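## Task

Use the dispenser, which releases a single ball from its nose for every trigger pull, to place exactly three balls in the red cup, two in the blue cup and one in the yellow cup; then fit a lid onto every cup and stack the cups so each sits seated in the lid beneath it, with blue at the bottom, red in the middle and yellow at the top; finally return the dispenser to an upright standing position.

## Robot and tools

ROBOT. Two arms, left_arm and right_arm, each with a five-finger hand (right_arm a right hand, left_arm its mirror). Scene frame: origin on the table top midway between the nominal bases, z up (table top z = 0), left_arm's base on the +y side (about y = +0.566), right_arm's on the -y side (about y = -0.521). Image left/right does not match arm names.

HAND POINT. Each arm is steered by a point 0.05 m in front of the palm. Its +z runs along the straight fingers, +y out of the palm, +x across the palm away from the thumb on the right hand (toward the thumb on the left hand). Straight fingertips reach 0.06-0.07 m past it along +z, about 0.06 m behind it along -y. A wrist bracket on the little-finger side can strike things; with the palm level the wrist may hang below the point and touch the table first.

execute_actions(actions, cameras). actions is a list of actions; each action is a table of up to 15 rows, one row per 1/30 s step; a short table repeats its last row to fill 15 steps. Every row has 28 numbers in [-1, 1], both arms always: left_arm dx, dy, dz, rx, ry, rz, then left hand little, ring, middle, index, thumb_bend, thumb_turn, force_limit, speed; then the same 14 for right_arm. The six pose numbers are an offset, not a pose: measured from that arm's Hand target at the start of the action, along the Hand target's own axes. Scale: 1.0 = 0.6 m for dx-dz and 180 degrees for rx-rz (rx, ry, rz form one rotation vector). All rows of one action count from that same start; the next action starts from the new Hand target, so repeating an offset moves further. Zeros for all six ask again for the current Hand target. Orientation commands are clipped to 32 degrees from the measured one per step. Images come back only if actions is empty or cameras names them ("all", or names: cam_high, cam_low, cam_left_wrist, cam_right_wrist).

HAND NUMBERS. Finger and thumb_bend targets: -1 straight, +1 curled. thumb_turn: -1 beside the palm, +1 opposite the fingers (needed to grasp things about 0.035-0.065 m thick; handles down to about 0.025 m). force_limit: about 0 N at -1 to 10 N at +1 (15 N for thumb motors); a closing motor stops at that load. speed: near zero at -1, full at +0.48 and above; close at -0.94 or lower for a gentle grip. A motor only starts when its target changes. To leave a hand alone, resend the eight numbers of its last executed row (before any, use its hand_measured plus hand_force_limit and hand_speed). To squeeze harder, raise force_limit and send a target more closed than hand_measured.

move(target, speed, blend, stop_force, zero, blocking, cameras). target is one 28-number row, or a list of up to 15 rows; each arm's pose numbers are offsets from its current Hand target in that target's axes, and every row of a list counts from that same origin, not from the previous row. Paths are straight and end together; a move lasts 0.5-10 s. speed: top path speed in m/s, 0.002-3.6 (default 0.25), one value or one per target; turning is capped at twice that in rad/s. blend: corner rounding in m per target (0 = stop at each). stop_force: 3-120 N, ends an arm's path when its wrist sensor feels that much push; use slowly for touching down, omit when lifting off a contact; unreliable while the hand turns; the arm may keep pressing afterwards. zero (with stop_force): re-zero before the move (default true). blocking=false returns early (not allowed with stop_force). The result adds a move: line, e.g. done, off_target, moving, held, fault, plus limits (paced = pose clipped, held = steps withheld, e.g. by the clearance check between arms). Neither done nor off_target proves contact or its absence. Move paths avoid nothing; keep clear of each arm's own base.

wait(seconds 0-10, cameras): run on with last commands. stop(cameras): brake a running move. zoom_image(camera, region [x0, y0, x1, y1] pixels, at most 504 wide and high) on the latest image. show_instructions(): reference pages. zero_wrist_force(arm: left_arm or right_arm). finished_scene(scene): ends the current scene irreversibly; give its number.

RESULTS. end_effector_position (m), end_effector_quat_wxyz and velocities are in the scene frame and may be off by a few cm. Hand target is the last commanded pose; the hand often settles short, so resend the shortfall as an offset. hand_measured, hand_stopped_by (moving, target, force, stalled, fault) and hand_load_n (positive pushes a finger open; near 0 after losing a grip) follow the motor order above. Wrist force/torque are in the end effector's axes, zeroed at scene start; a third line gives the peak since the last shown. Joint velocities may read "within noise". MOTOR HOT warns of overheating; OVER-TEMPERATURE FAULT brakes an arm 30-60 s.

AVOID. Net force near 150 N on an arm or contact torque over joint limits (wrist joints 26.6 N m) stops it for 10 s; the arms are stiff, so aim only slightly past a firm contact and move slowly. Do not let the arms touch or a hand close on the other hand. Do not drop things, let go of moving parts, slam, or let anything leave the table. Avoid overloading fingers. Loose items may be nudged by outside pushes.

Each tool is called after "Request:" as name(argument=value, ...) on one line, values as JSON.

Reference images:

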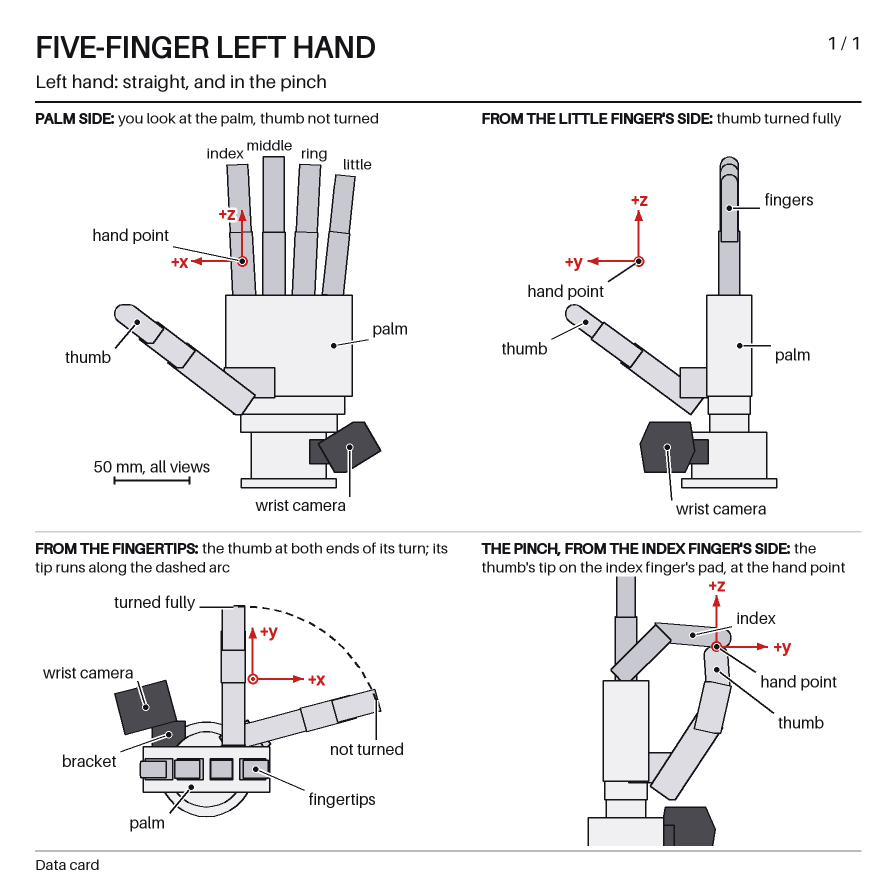

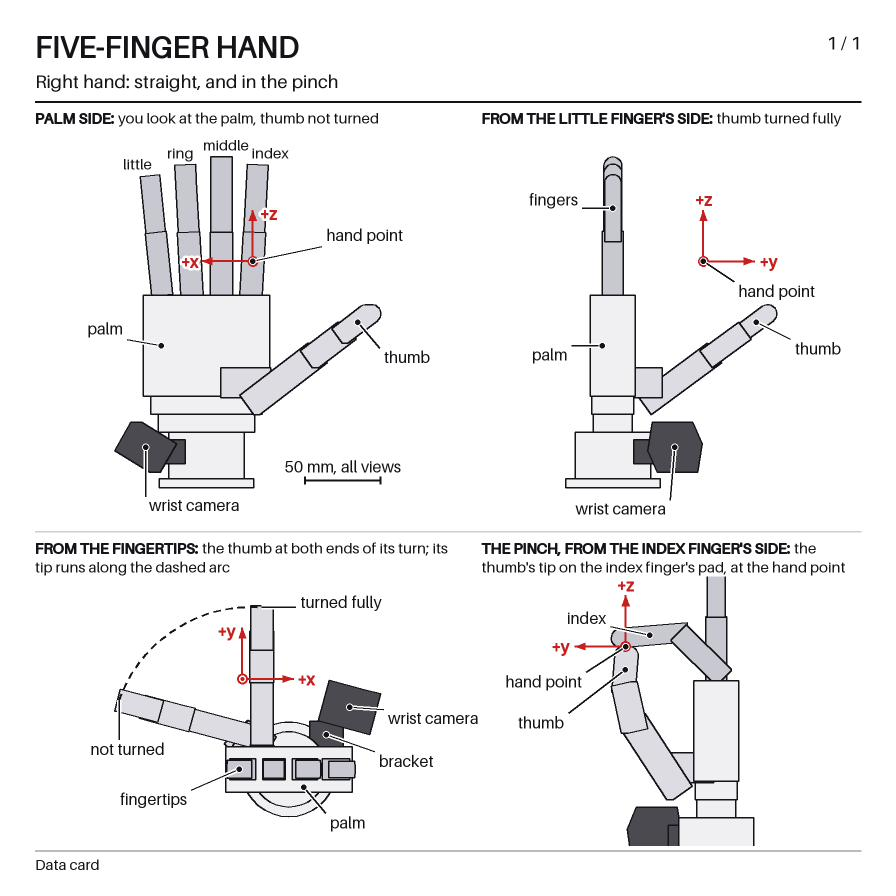

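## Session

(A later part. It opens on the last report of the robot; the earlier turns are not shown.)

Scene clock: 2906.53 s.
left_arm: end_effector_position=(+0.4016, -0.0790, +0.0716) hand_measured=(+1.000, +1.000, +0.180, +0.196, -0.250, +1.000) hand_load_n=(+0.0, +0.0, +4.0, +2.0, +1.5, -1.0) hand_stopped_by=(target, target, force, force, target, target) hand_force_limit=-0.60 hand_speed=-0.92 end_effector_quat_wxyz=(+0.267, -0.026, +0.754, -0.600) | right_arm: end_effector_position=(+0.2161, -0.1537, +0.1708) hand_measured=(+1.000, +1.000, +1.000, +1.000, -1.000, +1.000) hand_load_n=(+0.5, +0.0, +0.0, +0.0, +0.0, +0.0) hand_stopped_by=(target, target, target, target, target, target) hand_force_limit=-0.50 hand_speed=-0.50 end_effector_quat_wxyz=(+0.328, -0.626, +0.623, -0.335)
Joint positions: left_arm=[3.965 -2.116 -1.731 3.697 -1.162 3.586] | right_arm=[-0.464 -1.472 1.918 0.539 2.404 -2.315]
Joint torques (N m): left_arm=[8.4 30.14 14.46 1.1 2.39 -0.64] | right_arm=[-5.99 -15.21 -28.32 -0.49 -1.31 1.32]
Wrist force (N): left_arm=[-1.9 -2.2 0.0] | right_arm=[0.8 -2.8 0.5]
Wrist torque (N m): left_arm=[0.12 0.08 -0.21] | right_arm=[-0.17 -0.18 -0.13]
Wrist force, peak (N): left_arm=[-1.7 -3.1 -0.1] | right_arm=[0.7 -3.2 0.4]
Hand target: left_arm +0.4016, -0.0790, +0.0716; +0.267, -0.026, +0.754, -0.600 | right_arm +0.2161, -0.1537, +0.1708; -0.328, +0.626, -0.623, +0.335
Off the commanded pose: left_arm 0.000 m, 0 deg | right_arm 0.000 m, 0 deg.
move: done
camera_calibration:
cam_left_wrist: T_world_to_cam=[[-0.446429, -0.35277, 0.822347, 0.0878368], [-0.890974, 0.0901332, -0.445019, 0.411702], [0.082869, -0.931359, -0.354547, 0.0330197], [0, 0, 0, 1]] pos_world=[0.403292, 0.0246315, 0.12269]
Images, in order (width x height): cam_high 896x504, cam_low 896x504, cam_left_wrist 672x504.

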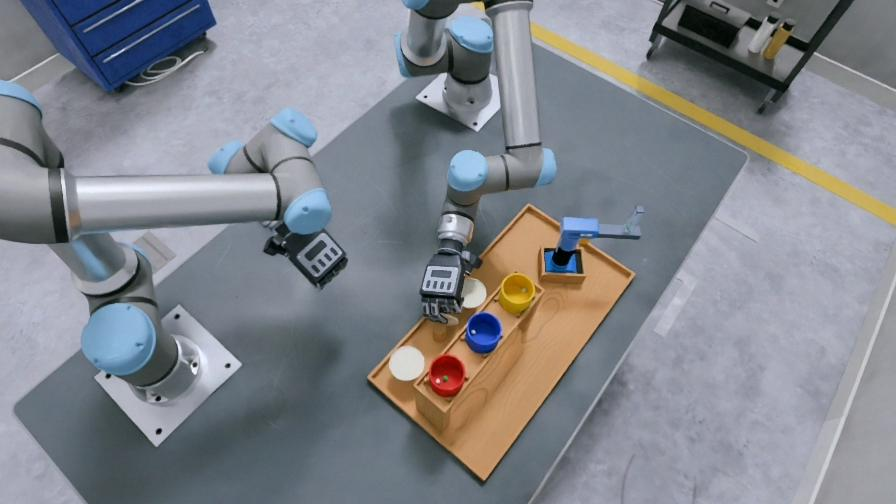

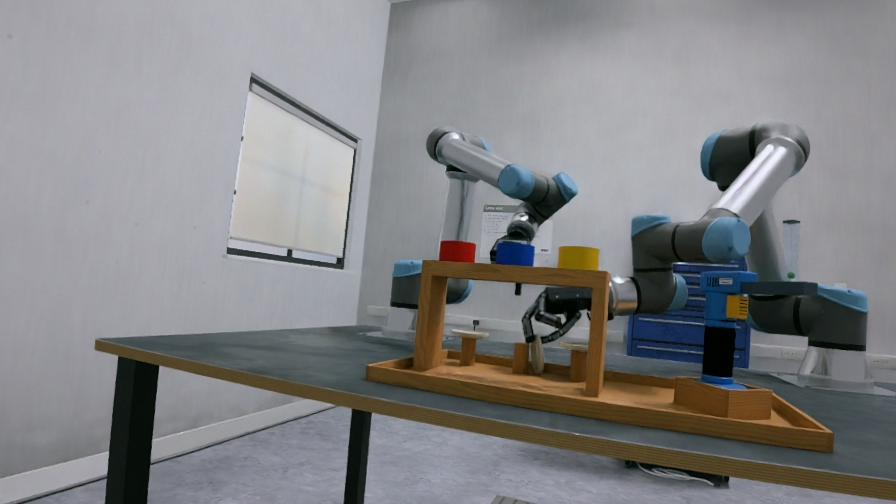

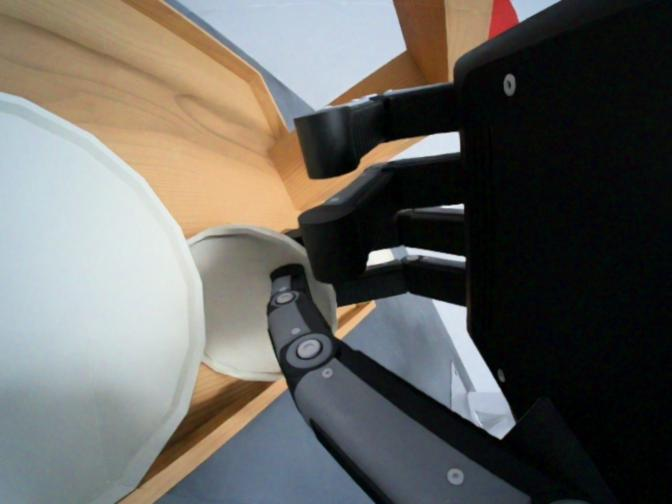

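Request:
move(target=[-0.0043,-0.0505,-0.0142,0,0,0,1,1,0.3,0.3,-0.25,1,-0.6,-0.92,0,0,0,0,0,0,1,1,1,1,-1,1,-0.5,-0.5], speed=0.03, cameras=["cam_high","cam_low","cam_left_wrist"])

Request:
zoom_image(camera="cam_low", region=[480, 250, 600, 390])

Request:
zoom_image(camera="cam_left_wrist", region=[160, 120, 420, 400])

Scene clock: 2922.67 s.
left_arm: end_effector_position=(+0.3916, -0.0790, +0.1014) hand_measured=(+1.000, +1.000, +0.180, +0.196, -0.250, +1.000) hand_load_n=(+0.0, +0.5, +0.5, +0.0, +0.5, +0.5) hand_stopped_by=(target, target, force, force, target, target) hand_force_limit=-0.60 hand_speed=-0.92 end_effector_quat_wxyz=(+0.267, -0.026, +0.754, -0.600) | right_arm: end_effector_position=(+0.2161, -0.1537, +0.1708) hand_measured=(+1.000, +1.000, +1.000, +1.000, -1.000, +1.000) hand_load_n=(+0.0, +0.0, +0.0, +0.5, +0.0, +0.0) hand_stopped_by=(target, target, target, target, target, target) hand_force_limit=-0.50 hand_speed=-0.50 end_effector_quat_wxyz=(+0.328, -0.626, +0.623, -0.335)
Joint positions: left_arm=[3.952 -2.061 -1.728 3.638 -1.174 3.584] | right_arm=[-0.464 -1.472 1.918 0.539 2.404 -2.315]
Joint torques (N m): left_arm=[-11.79 42.16 22.81 -1.08 -2.73 -1.52] | right_arm=[-6.16 -15.43 -28.2 -0.32 -1.26 1.33]
Wrist force (N): left_arm=[-1.2 -0.2 0.3] | right_arm=[0.5 -2.9 0.6]
Wrist torque (N m): left_arm=[0.19 0.08 -0.02] | right_arm=[-0.19 -0.14 -0.16]
Wrist force, peak (N): left_arm=[-2.2 -3.1 0.4] | right_arm=[0.8 -3.1 0.5]
Hand target: left_arm +0.3916, -0.0790, +0.1016; +0.267, -0.026, +0.754, -0.600 | right_arm +0.2161, -0.1537, +0.1708; -0.328, +0.626, -0.623, +0.335
Off the commanded pose: left_arm 0.000 m, 0 deg | right_arm 0.000 m, 0 deg.
move: done
camera_calibration:
cam_left_wrist: T_world_to_cam=[[-0.446429, -0.35277, 0.822347, 0.0589465], [-0.890974, 0.0901332, -0.445019, 0.416133], [0.082869, -0.931359, -0.354547, 0.0444988], [0, 0, 0, 1]] pos_world=[0.393392, 0.0247315, 0.15249]
Images, in order (width x height): cam_high 896x504, cam_low 896x504, cam_left_wrist 672x504.

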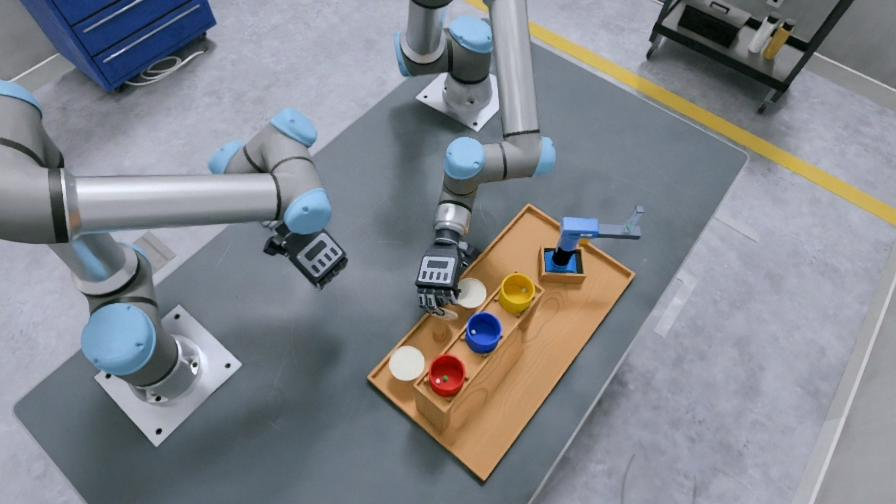

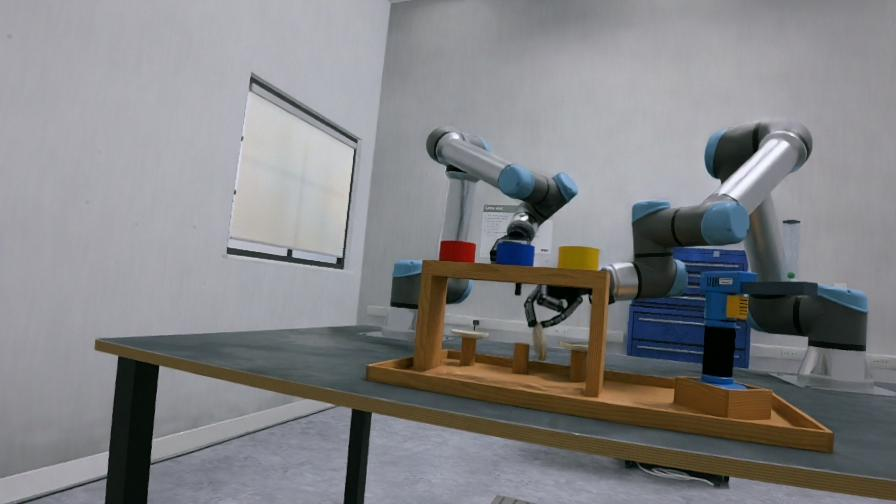

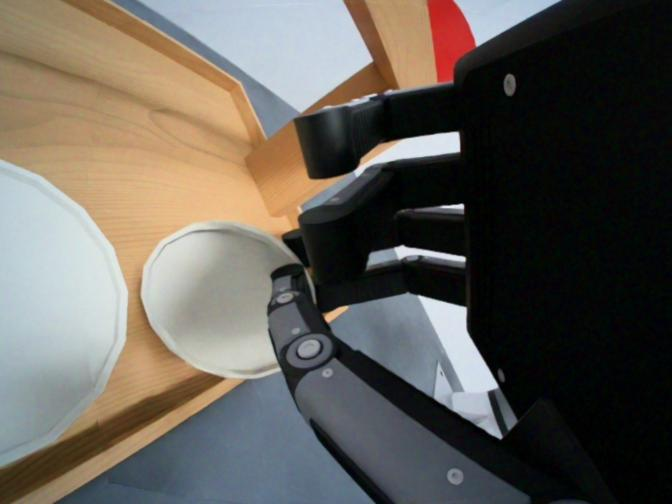

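Scaled by 3.600 from the camera's 896x504 image, which has a finer 1280x720 frame.

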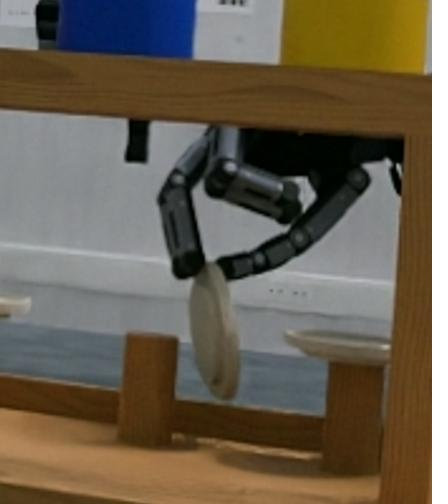

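Scaled by 1.800 from the camera's 672x504 image, which has a finer 960x720 frame.

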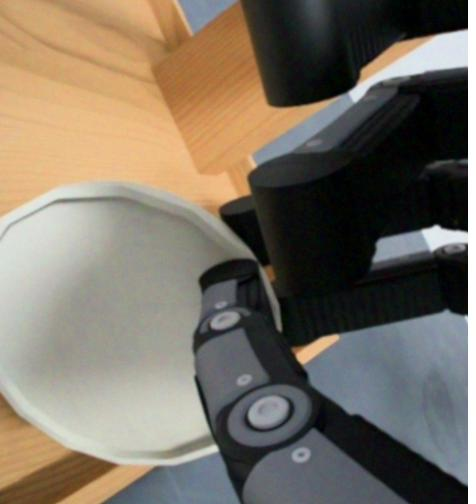

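Request:
move(target=[0,0,0,0,0,0,1,1,0.35,0.35,-0.25,1,-0.3,-0.93,0,0,0,0,0,0,1,1,1,1,-1,1,-0.5,-0.5], speed=0.03, cameras=["cam_low","cam_left_wrist"])

Request:
zoom_image(camera="cam_low", region=[480, 250, 600, 390])

Request:
zoom_image(camera="cam_left_wrist", region=[160, 120, 420, 400])

Scene clock: 2932.53 s.
left_arm: end_effector_position=(+0.3916, -0.0790, +0.1016) hand_measured=(+1.000, +1.000, +0.192, +0.240, -0.252, +1.000) hand_load_n=(+0.0, +0.0, +2.0, +3.5, +4.0, -0.5) hand_stopped_by=(target, target, force, force, target, target) hand_force_limit=-0.30 hand_speed=-0.93 end_effector_quat_wxyz=(+0.267, -0.026, +0.754, -0.600) | right_arm: end_effector_position=(+0.2161, -0.1537, +0.1708) hand_measured=(+1.000, +1.000, +1.000, +1.000, -1.000, +1.000) hand_load_n=(+0.0, +0.0, +0.0, +0.0, +0.0, +0.0) hand_stopped_by=(target, target, target, target, target, target) hand_force_limit=-0.50 hand_speed=-0.50 end_effector_quat_wxyz=(+0.328, -0.626, +0.623, -0.335)
Joint positions: left_arm=[3.952 -2.06 -1.728 3.638 -1.174 3.584] | right_arm=[-0.464 -1.472 1.918 0.539 2.404 -2.315]
Joint torques (N m): left_arm=[-11.34 42.71 22.83 -1.02 -2.7 -1.45] | right_arm=[-5.65 -15.37 -28.18 -0.45 -1.25 1.3]
Wrist force (N): left_arm=[-0.8 -0.4 0.1] | right_arm=[0.5 -2.8 0.4]
Wrist torque (N m): left_arm=[0.17 0.02 -0.01] | right_arm=[-0.17 -0.14 -0.14]
Wrist force, peak (N): left_arm=[-1.7 -0.6 0.0] | right_arm=[0.6 -3.1 0.6]
Hand target: left_arm +0.3916, -0.0790, +0.1016; +0.267, -0.026, +0.754, -0.600 | right_arm +0.2161, -0.1537, +0.1708; -0.328, +0.626, -0.623, +0.335
Off the commanded pose: left_arm 0.000 m, 0 deg | right_arm 0.000 m, 0 deg.
move: done
camera_calibration:
cam_left_wrist: T_world_to_cam=[[-0.446429, -0.35277, 0.822347, 0.0587374], [-0.890974, 0.0901332, -0.445019, 0.416133], [0.082869, -0.931359, -0.354547, 0.0445779], [0, 0, 0, 1]] pos_world=[0.393292, 0.0247315, 0.15269]
Images, in order (width x height): cam_low 896x504, cam_left_wrist 672x504.

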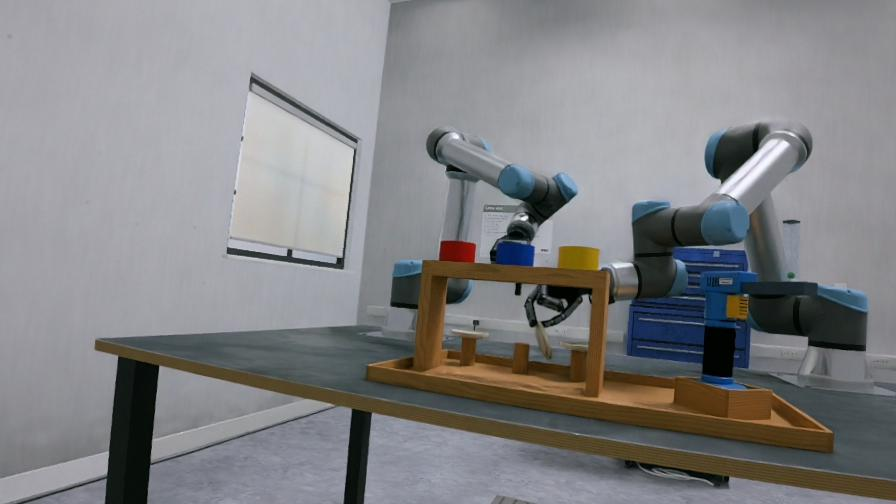

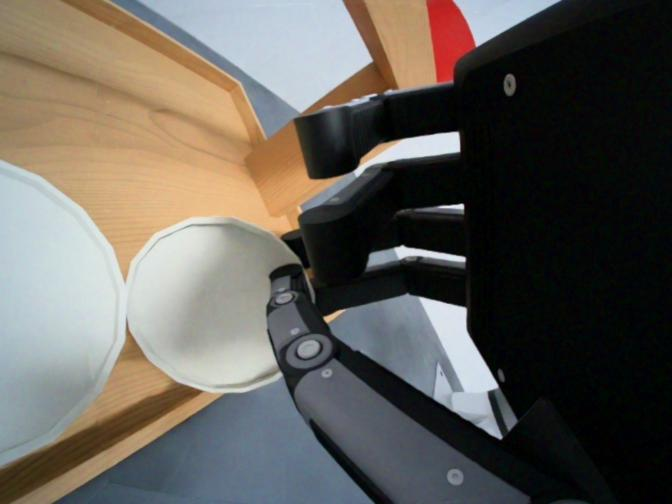

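Scaled by 3.600 from the camera's 896x504 image, which has a finer 1280x720 frame.

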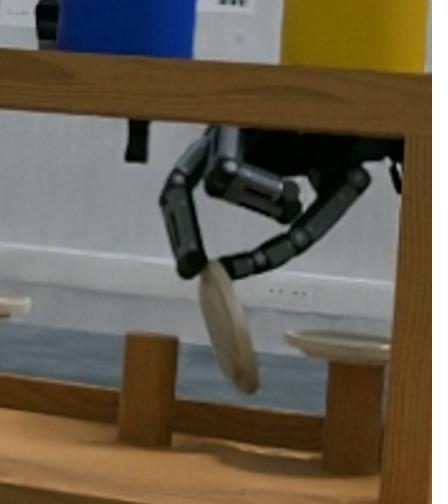

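Scaled by 1.800 from the camera's 672x504 image, which has a finer 960x720 frame.

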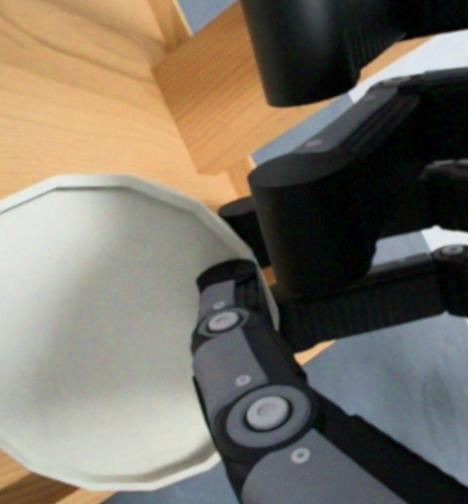

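Request:
move(target=[[-0.062,-0.2342,-0.0862,0,0,0,1,1,0.35,0.35,-0.25,1,-0.3,-0.93,0,0,0,0,0,0,1,1,1,1,-1,1,-0.5,-0.5],[-0.118,-0.2673,-0.2967,-0.1206,0.4812,0.3702,1,1,0.35,0.35,-0.25,1,-0.3,-0.93,0,0,0,0,0,0,1,1,1,1,-1,1,-0.5,-0.5]], speed=[0.1,0.16], blend=0.03, cameras=["all"])

Scene clock: 2999.43 s.
left_arm: end_effector_position=(+0.3299, +0.0602, +0.2997) hand_measured=(+1.000, +1.000, +0.192, +0.240, -0.252, +1.000) hand_load_n=(+0.0, +0.0, +2.0, +3.5, +4.5, -0.5) hand_stopped_by=(target, target, force, force, target, target) hand_force_limit=-0.30 hand_speed=-0.93 end_effector_quat_wxyz=(-0.041, +0.700, +0.706, -0.102) | right_arm: end_effector_position=(+0.2161, -0.1537, +0.1708) hand_measured=(+1.000, +1.000, +1.000, +1.000, -1.000, +1.000) hand_load_n=(+0.0, +0.5, +0.5, +0.5, +0.0, +0.0) hand_stopped_by=(target, target, target, target, target, target) hand_force_limit=-0.50 hand_speed=-0.50 end_effector_quat_wxyz=(+0.328, -0.626, +0.623, -0.335)
Joint positions: left_arm=[3.872 -2.385 -0.509 1.242 -1.366 5.487] | right_arm=[-0.464 -1.472 1.918 0.539 2.404 -2.315]
Joint torques (N m): left_arm=[-10.88 37.65 22.27 -4.41 -2.66 1.73] | right_arm=[-5.86 -15.98 -27.63 -0.46 -1.14 1.15]
Wrist force (N): left_arm=[-0.7 -0.2 0.5] | right_arm=[0.5 -2.7 0.3]
Wrist torque (N m): left_arm=[0.01 0.12 -0.12] | right_arm=[-0.16 -0.13 -0.15]
Wrist force, peak (N): left_arm=[-1.7 -1.0 0.3] | right_arm=[0.7 -3.3 0.2]
Hand target: left_arm +0.3299, +0.0602, +0.2997; -0.042, +0.700, +0.706, -0.101 | right_arm +0.2161, -0.1537, +0.1708; -0.328, +0.626, -0.623, +0.335
Off the commanded pose: left_arm 0.000 m, 0 deg | right_arm 0.000 m, 0 deg.
move: done
camera_calibration:
cam_left_wrist: T_world_to_cam=[[-0.963771, 0.20293, 0.173105, 0.249188], [0.246097, 0.926805, 0.283671, -0.206977], [-0.102869, 0.315994, -0.943168, 0.412093], [0, 0, 0, 1]] pos_world=[0.333488, 0.0110405, 0.40425]
cam_right_wrist: T_world_to_cam=[[-0.5245, -0.314951, -0.791015, 0.198637], [-0.500588, 0.865592, -0.0127183, 0.259978], [0.688702, 0.389302, -0.611664, 0.133408], [0, 0, 0, 1]] pos_world=[0.142448, -0.21441, 0.242032]

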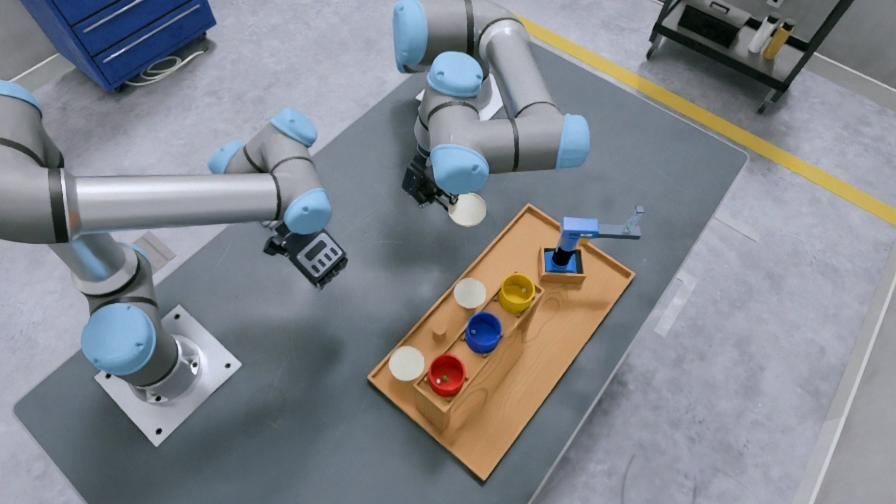

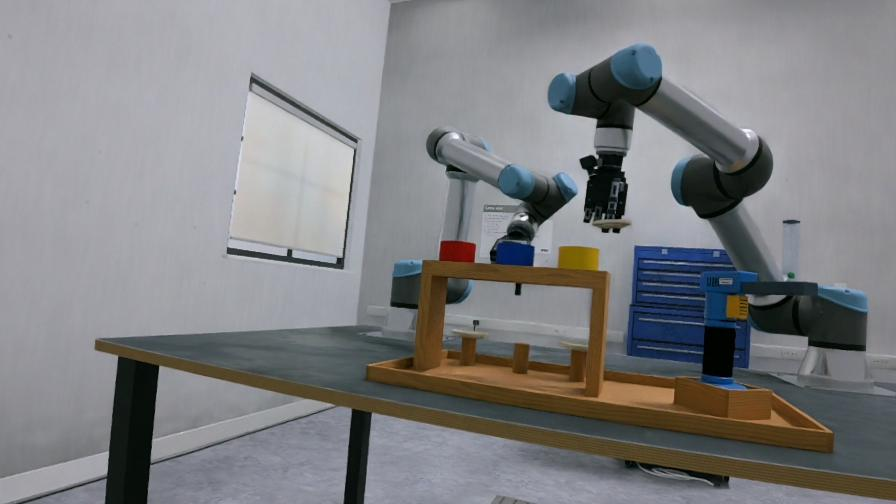

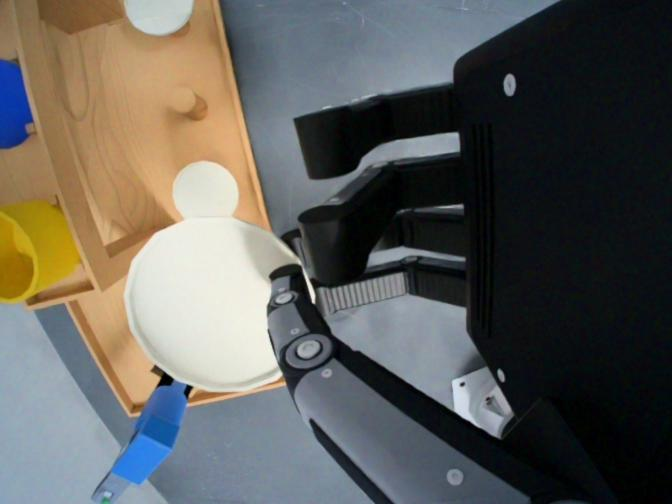

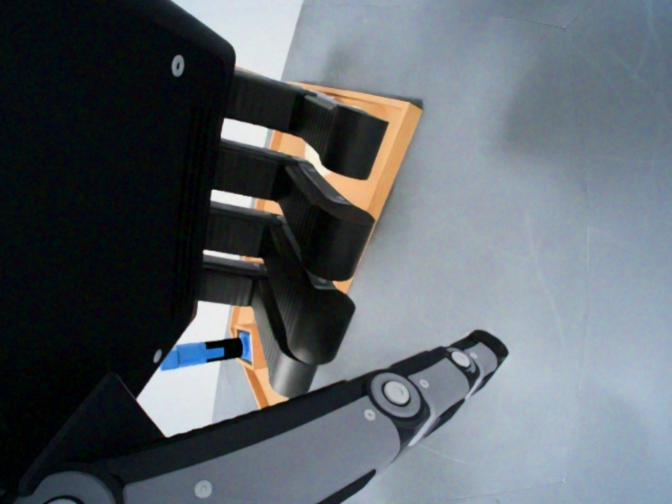

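Request:
zoom_image(camera="cam_low", region=[560, 140, 680, 260])

Request:
zoom_image(camera="cam_high", region=[380, 140, 520, 280])

Scaled by 4.200 from the camera's 896x504 image, which has a finer 1280x720 frame.

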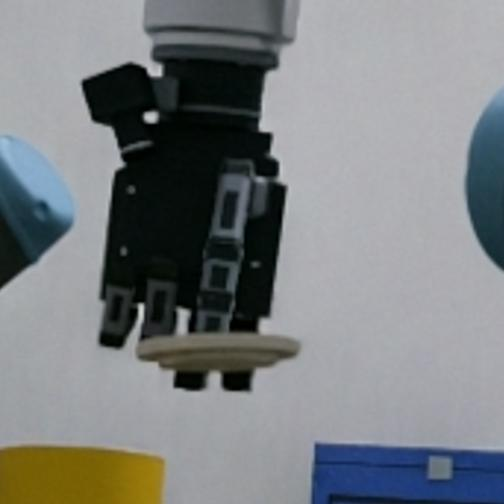

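Scaled by 3.600 from the camera's 896x504 image, which has a finer 1280x720 frame.

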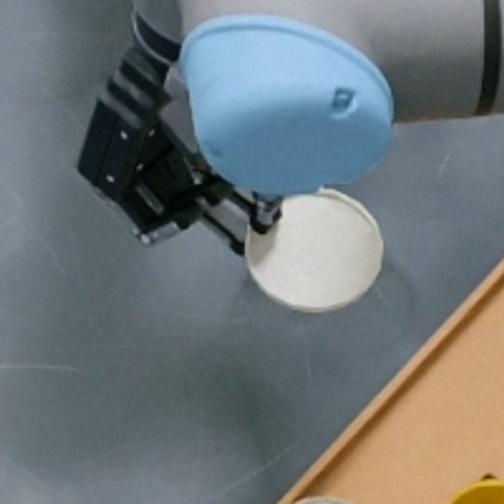

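Request:
move(target=[-0.2369,0.1168,0.1319,0,0,0,1,1,0.35,0.35,-0.25,1,-0.3,-0.93,0.1667,-0.069,-0.0467,0,0,0,1,1,1,1,-1,1,-0.5,-0.5], speed=0.12, cameras=["cam_high","cam_low","cam_left_wrist"])

Request:
zoom_image(camera="cam_high", region=[380, 220, 520, 360])

Request:
zoom_image(camera="cam_low", region=[480, 230, 610, 390])

Scene clock: 3049.47 s.
left_arm: end_effector_position=(+0.3842, -0.0868, +0.2196) hand_measured=(+1.000, +1.000, +0.192, +0.240, -0.252, +1.000) hand_load_n=(+0.0, +0.0, +2.0, +3.5, +4.5, -0.5) hand_stopped_by=(target, target, force, force, target, target) hand_force_limit=-0.30 hand_speed=-0.93 end_effector_quat_wxyz=(+0.132, +0.712, +0.674, -0.148) | right_arm: end_effector_position=(+0.2161, -0.2532, +0.2219) hand_measured=(+1.000, +1.000, +1.000, +1.000, -1.000, +1.000) hand_load_n=(+0.0, +0.0, +0.0, +0.0, +0.0, +0.0) hand_stopped_by=(target, target, target, target, target, target) hand_force_limit=-0.50 hand_speed=-0.50 end_effector_quat_wxyz=(+0.328, -0.626, +0.623, -0.335)
Joint positions: left_arm=[3.811 -2.711 -0.035 1.462 -1.29 5.439] | right_arm=[-0.676 -1.826 2.067 0.582 2.272 -2.547]
Joint torques (N m): left_arm=[-11.27 45.25 22.74 0.19 -2.59 -1.49] | right_arm=[-6.85 -18.05 -11 3.25 -1.92 -0.96]
Wrist force (N): left_arm=[-0.6 -0.6 0.8] | right_arm=[0.2 -1.6 0.4]
Wrist torque (N m): left_arm=[-0.13 0.05 0.16] | right_arm=[0.01 -0.06 0.04]
Wrist force, peak (N): left_arm=[-0.8 -0.3 1.6] | right_arm=[0.7 -3.1 0.3]
Hand target: left_arm +0.3850, -0.0882, +0.2202; -0.042, +0.700, +0.706, -0.101 | right_arm +0.2161, -0.2532, +0.2219; -0.328, +0.626, -0.623, +0.335
Off the commanded pose: left_arm 0.002 m, 21 deg | right_arm 0.000 m, 0 deg.
elbow stopped short (left arm): the move would have taken joint 3 (elbow) straighter than the controller allows.
move: off_target (left_arm)
camera_calibration:
cam_left_wrist: T_world_to_cam=[[-0.967778, 0.240378, -0.0749962, 0.404462], [0.239256, 0.970666, 0.0237316, 0.0020777], [0.0785009, 0.00502359, -0.996901, 0.303701], [0, 0, 0, 1]] pos_world=[0.367091, -0.100766, 0.333044]
Images, in order (width x height): cam_high 896x504, cam_low 896x504, cam_left_wrist 672x504.

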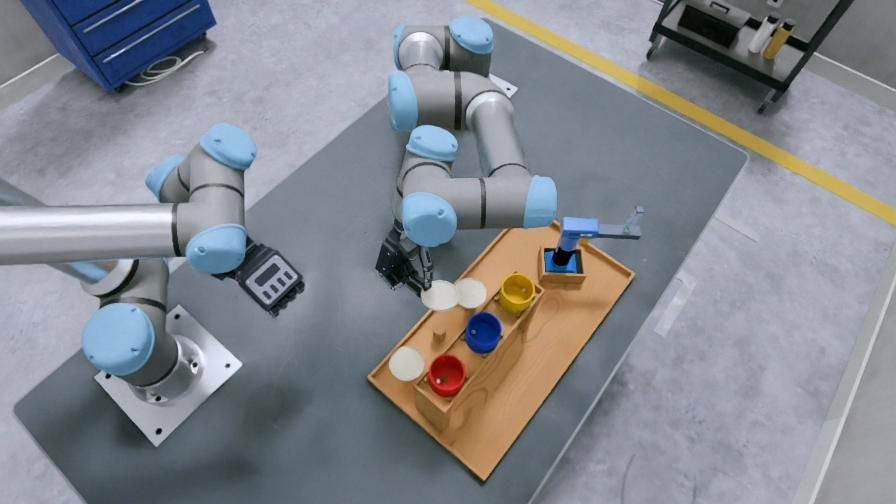

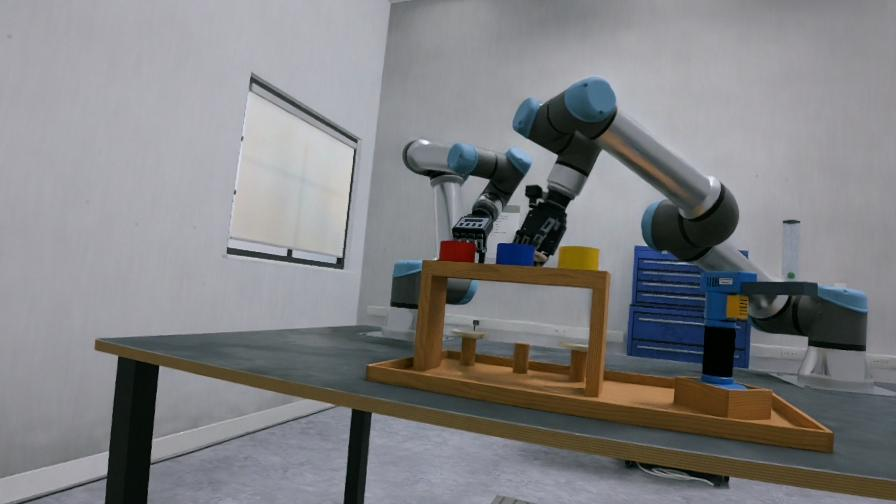

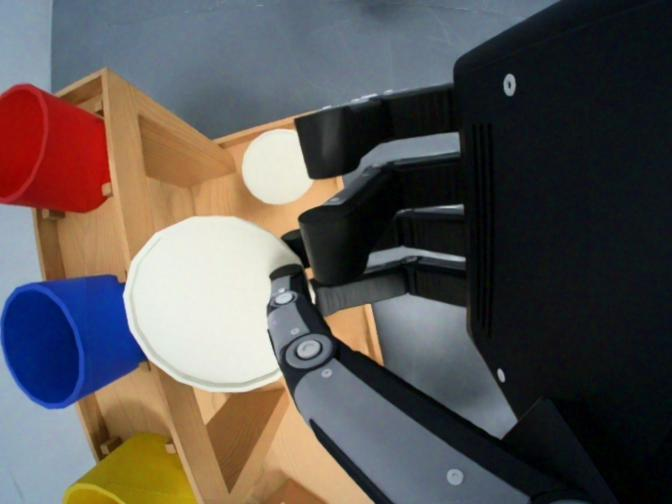

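Scaled by 3.600 from the camera's 896x504 image, which has a finer 1280x720 frame.

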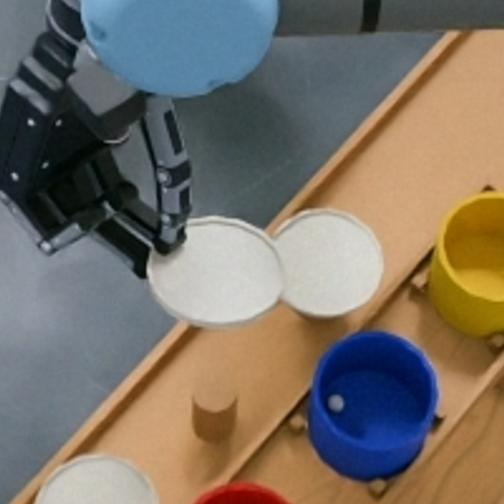

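Scaled by 3.150 from the camera's 896x504 image, which has a finer 1280x720 frame.

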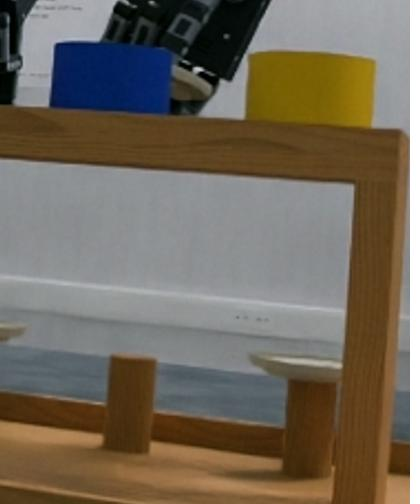

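Request:
move(target=[[0.1168,-0.0587,0.0363,0,0,0,1,1,0.35,0.35,-0.25,1,-0.3,-0.93,0,0,0,0,0,0,1,1,1,1,-1,1,-0.5,-0.5],[0.0928,-0.0105,0.148,0,0,0,1,1,0.35,0.35,-0.25,1,-0.3,-0.93,0,0,0,0,0,0,1,1,1,1,-1,1,-0.5,-0.5]], speed=0.12, blend=0.02, cameras=["cam_high","cam_low","cam_left_wrist"])

Request:
zoom_image(camera="cam_high", region=[380, 220, 520, 360])

Request:
zoom_image(camera="cam_low", region=[480, 230, 610, 390])

Scene clock: 3104.33 s.
left_arm: end_effector_position=(+0.3595, -0.0391, +0.1300) hand_measured=(+1.000, +1.000, +0.192, +0.240, -0.252, +1.000) hand_load_n=(+0.0, +0.0, +2.0, +3.5, +4.5, -0.5) hand_stopped_by=(target, target, force, force, target, target) hand_force_limit=-0.30 hand_speed=-0.93 end_effector_quat_wxyz=(-0.031, +0.702, +0.704, -0.105) | right_arm: end_effector_position=(+0.2161, -0.2532, +0.2219) hand_measured=(+1.000, +1.000, +1.000, +1.000, -1.000, +1.000) hand_load_n=(+0.0, +0.0, +0.0, +0.0, +0.0, +0.0) hand_stopped_by=(target, target, target, target, target, target) hand_force_limit=-0.50 hand_speed=-0.50 end_effector_quat_wxyz=(+0.328, -0.626, +0.623, -0.335)
Joint positions: left_arm=[3.803 -2.85 -0.035 1.268 -1.357 5.419] | right_arm=[-0.676 -1.826 2.067 0.582 2.272 -2.547]
Joint torques (N m): left_arm=[-11.54 48.97 21.81 -0.29 3.11 1.52] | right_arm=[-6.86 -17.5 -11.19 1.5 -1.77 -1.05]
Wrist force (N): left_arm=[-0.4 0.0 0.7] | right_arm=[0.5 -1.9 0.5]
Wrist torque (N m): left_arm=[0.00 0.06 0.06] | right_arm=[-0.04 -0.10 0.04]
Wrist force, peak (N): left_arm=[-0.5 -0.5 1.5] | right_arm=[0.4 -2.1 0.7]
Hand target: left_arm +0.3601, -0.0402, +0.1301; -0.042, +0.700, +0.706, -0.101 | right_arm +0.2161, -0.2532, +0.2219; -0.328, +0.626, -0.623, +0.335
Off the commanded pose: left_arm 0.001 m, 1 deg | right_arm 0.000 m, 0 deg.
elbow stopped short (left arm): the move would have taken joint 3 (elbow) straighter than the controller allows.
move: done
camera_calibration:
cam_left_wrist: T_world_to_cam=[[-0.965068, 0.208316, 0.158895, 0.329768], [0.245248, 0.931644, 0.26813, -0.0715824], [-0.0921774, 0.297732, -0.950189, 0.282889], [0, 0, 0, 1]] pos_world=[0.36188, -0.0862317, 0.235593]
Images, in order (width x height): cam_high 896x504, cam_low 896x504, cam_left_wrist 672x504.

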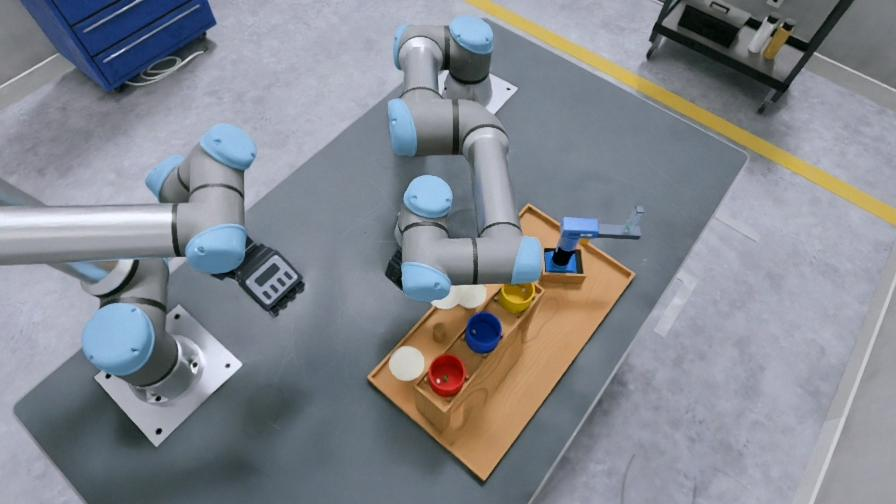

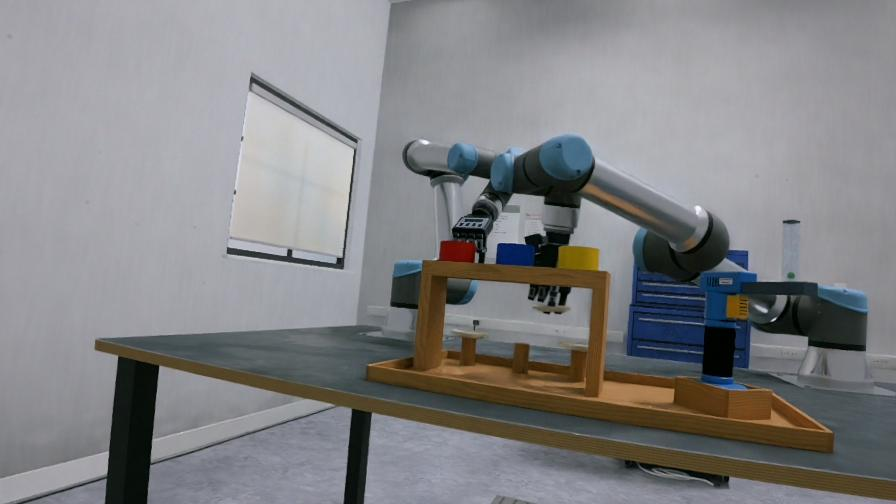

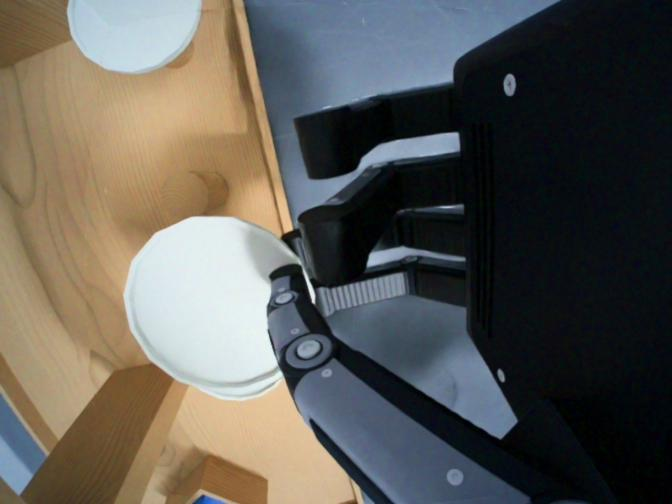

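Scaled by 3.600 from the camera's 896x504 image, which has a finer 1280x720 frame.

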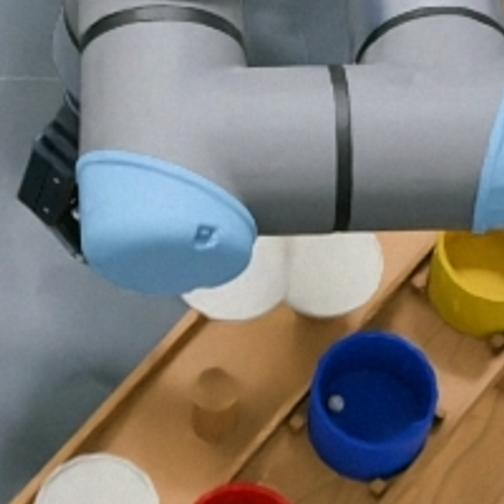

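Scaled by 3.150 from the camera's 896x504 image, which has a finer 1280x720 frame.

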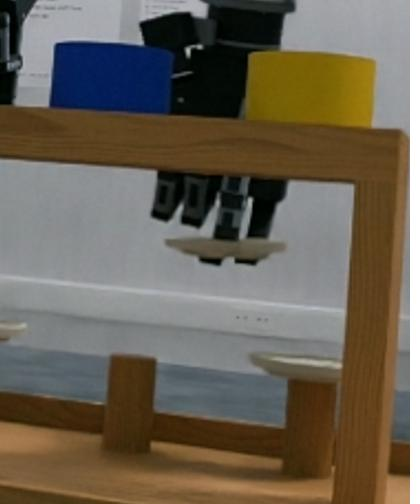

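Request:
move(target=[[0.1507,-0.0893,-0.1992,0,0,0,1,1,0.35,0.35,-0.25,1,-0.3,-0.93,0,0,0,0,0,0,1,1,-0.8,-0.8,-0.8,1,-0.5,-0.5],[0.5108,-0.1878,-0.2945,0,0,0,1,1,0.35,0.35,-0.25,1,-0.3,-0.93,0,0,0,0,0,0,1,1,-0.8,-0.8,-0.8,1,-0.5,-0.5]], speed=0.15, blend=0.03, cameras=["cam_high","cam_low"])

Scene clock: 3218.03 s.
left_arm: end_effector_position=(+0.2802, +0.2801, +0.2997) hand_measured=(+1.000, +1.000, +0.192, +0.240, -0.252, +1.000) hand_load_n=(+0.0, +0.0, +2.5, +3.5, +4.5, -0.5) hand_stopped_by=(target, target, force, force, target, target) hand_force_limit=-0.30 hand_speed=-0.93 end_effector_quat_wxyz=(-0.042, +0.700, +0.706, -0.101) end_effector_velocity=(+0.000, +0.001, +0.000) end_effector_angular_velocity=(+0.000, +0.001, -0.002) | right_arm: end_effector_position=(+0.2161, -0.2532, +0.2219) hand_measured=(+1.000, +1.000, -0.800, -0.800, -0.800, +1.000) hand_load_n=(+0.0, +0.0, +0.0, +0.0, +0.0, +0.0) hand_stopped_by=(target, target, target, target, target, target) hand_force_limit=-0.50 hand_speed=-0.50 end_effector_quat_wxyz=(+0.328, -0.626, +0.623, -0.335)
Joint positions: left_arm=[4.175 -1.768 -1.461 1.52 -1.4 5.794] | right_arm=[-0.676 -1.826 2.067 0.582 2.272 -2.547]
Joint velocities: left_arm=[0.003 0.003 -0.004 0 0 0.005] | right_arm=[within noise]
Joint torques (N m): left_arm=[10.63 30.78 9.38 -4.56 -2.6 1.74] | right_arm=[-4.89 -17.97 -15.05 -0.85 -0.98 -0.83]
Wrist force (N): left_arm=[-0.3 -0.5 0.8] | right_arm=[0.4 -1.7 0.3]
Wrist torque (N m): left_arm=[-0.07 0.06 -0.09] | right_arm=[-0.02 -0.07 0.04]
Wrist force, peak (N): left_arm=[-1.4 0.3 1.3] | right_arm=[0.6 -2.0 0.6]
Hand target: left_arm +0.2802, +0.2803, +0.2997; -0.042, +0.700, +0.706, -0.101 | right_arm +0.2161, -0.2532, +0.2219; -0.328, +0.626, -0.623, +0.335
Off the commanded pose: left_arm 0.000 m, 0 deg | right_arm 0.000 m, 0 deg.
move: done; blend cut to 0 m at target 1
Images, in order (width x height): cam_high 896x504, cam_low 896x504.

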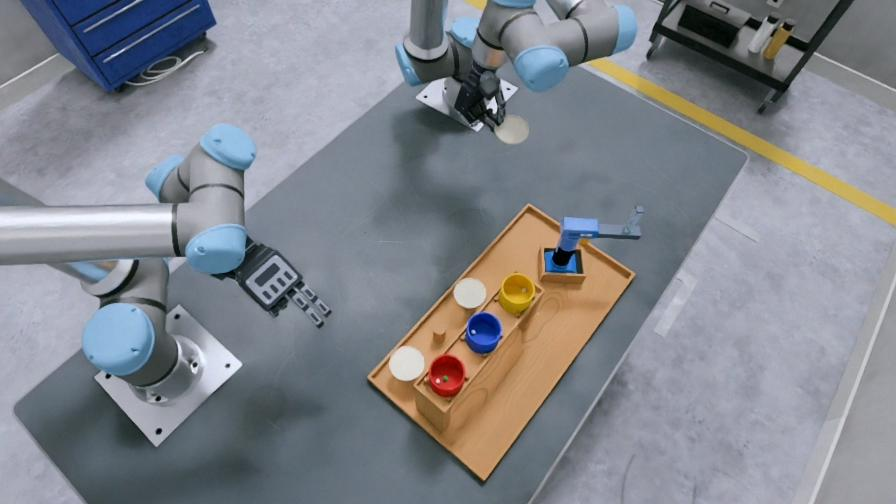

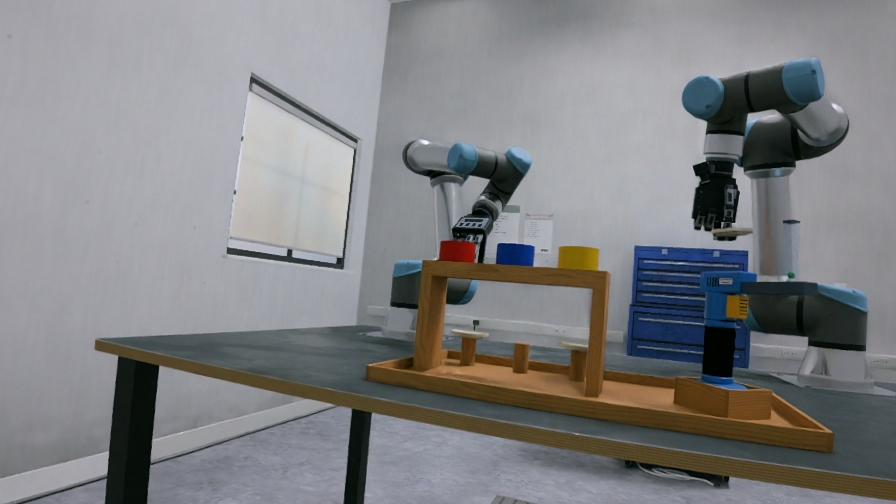

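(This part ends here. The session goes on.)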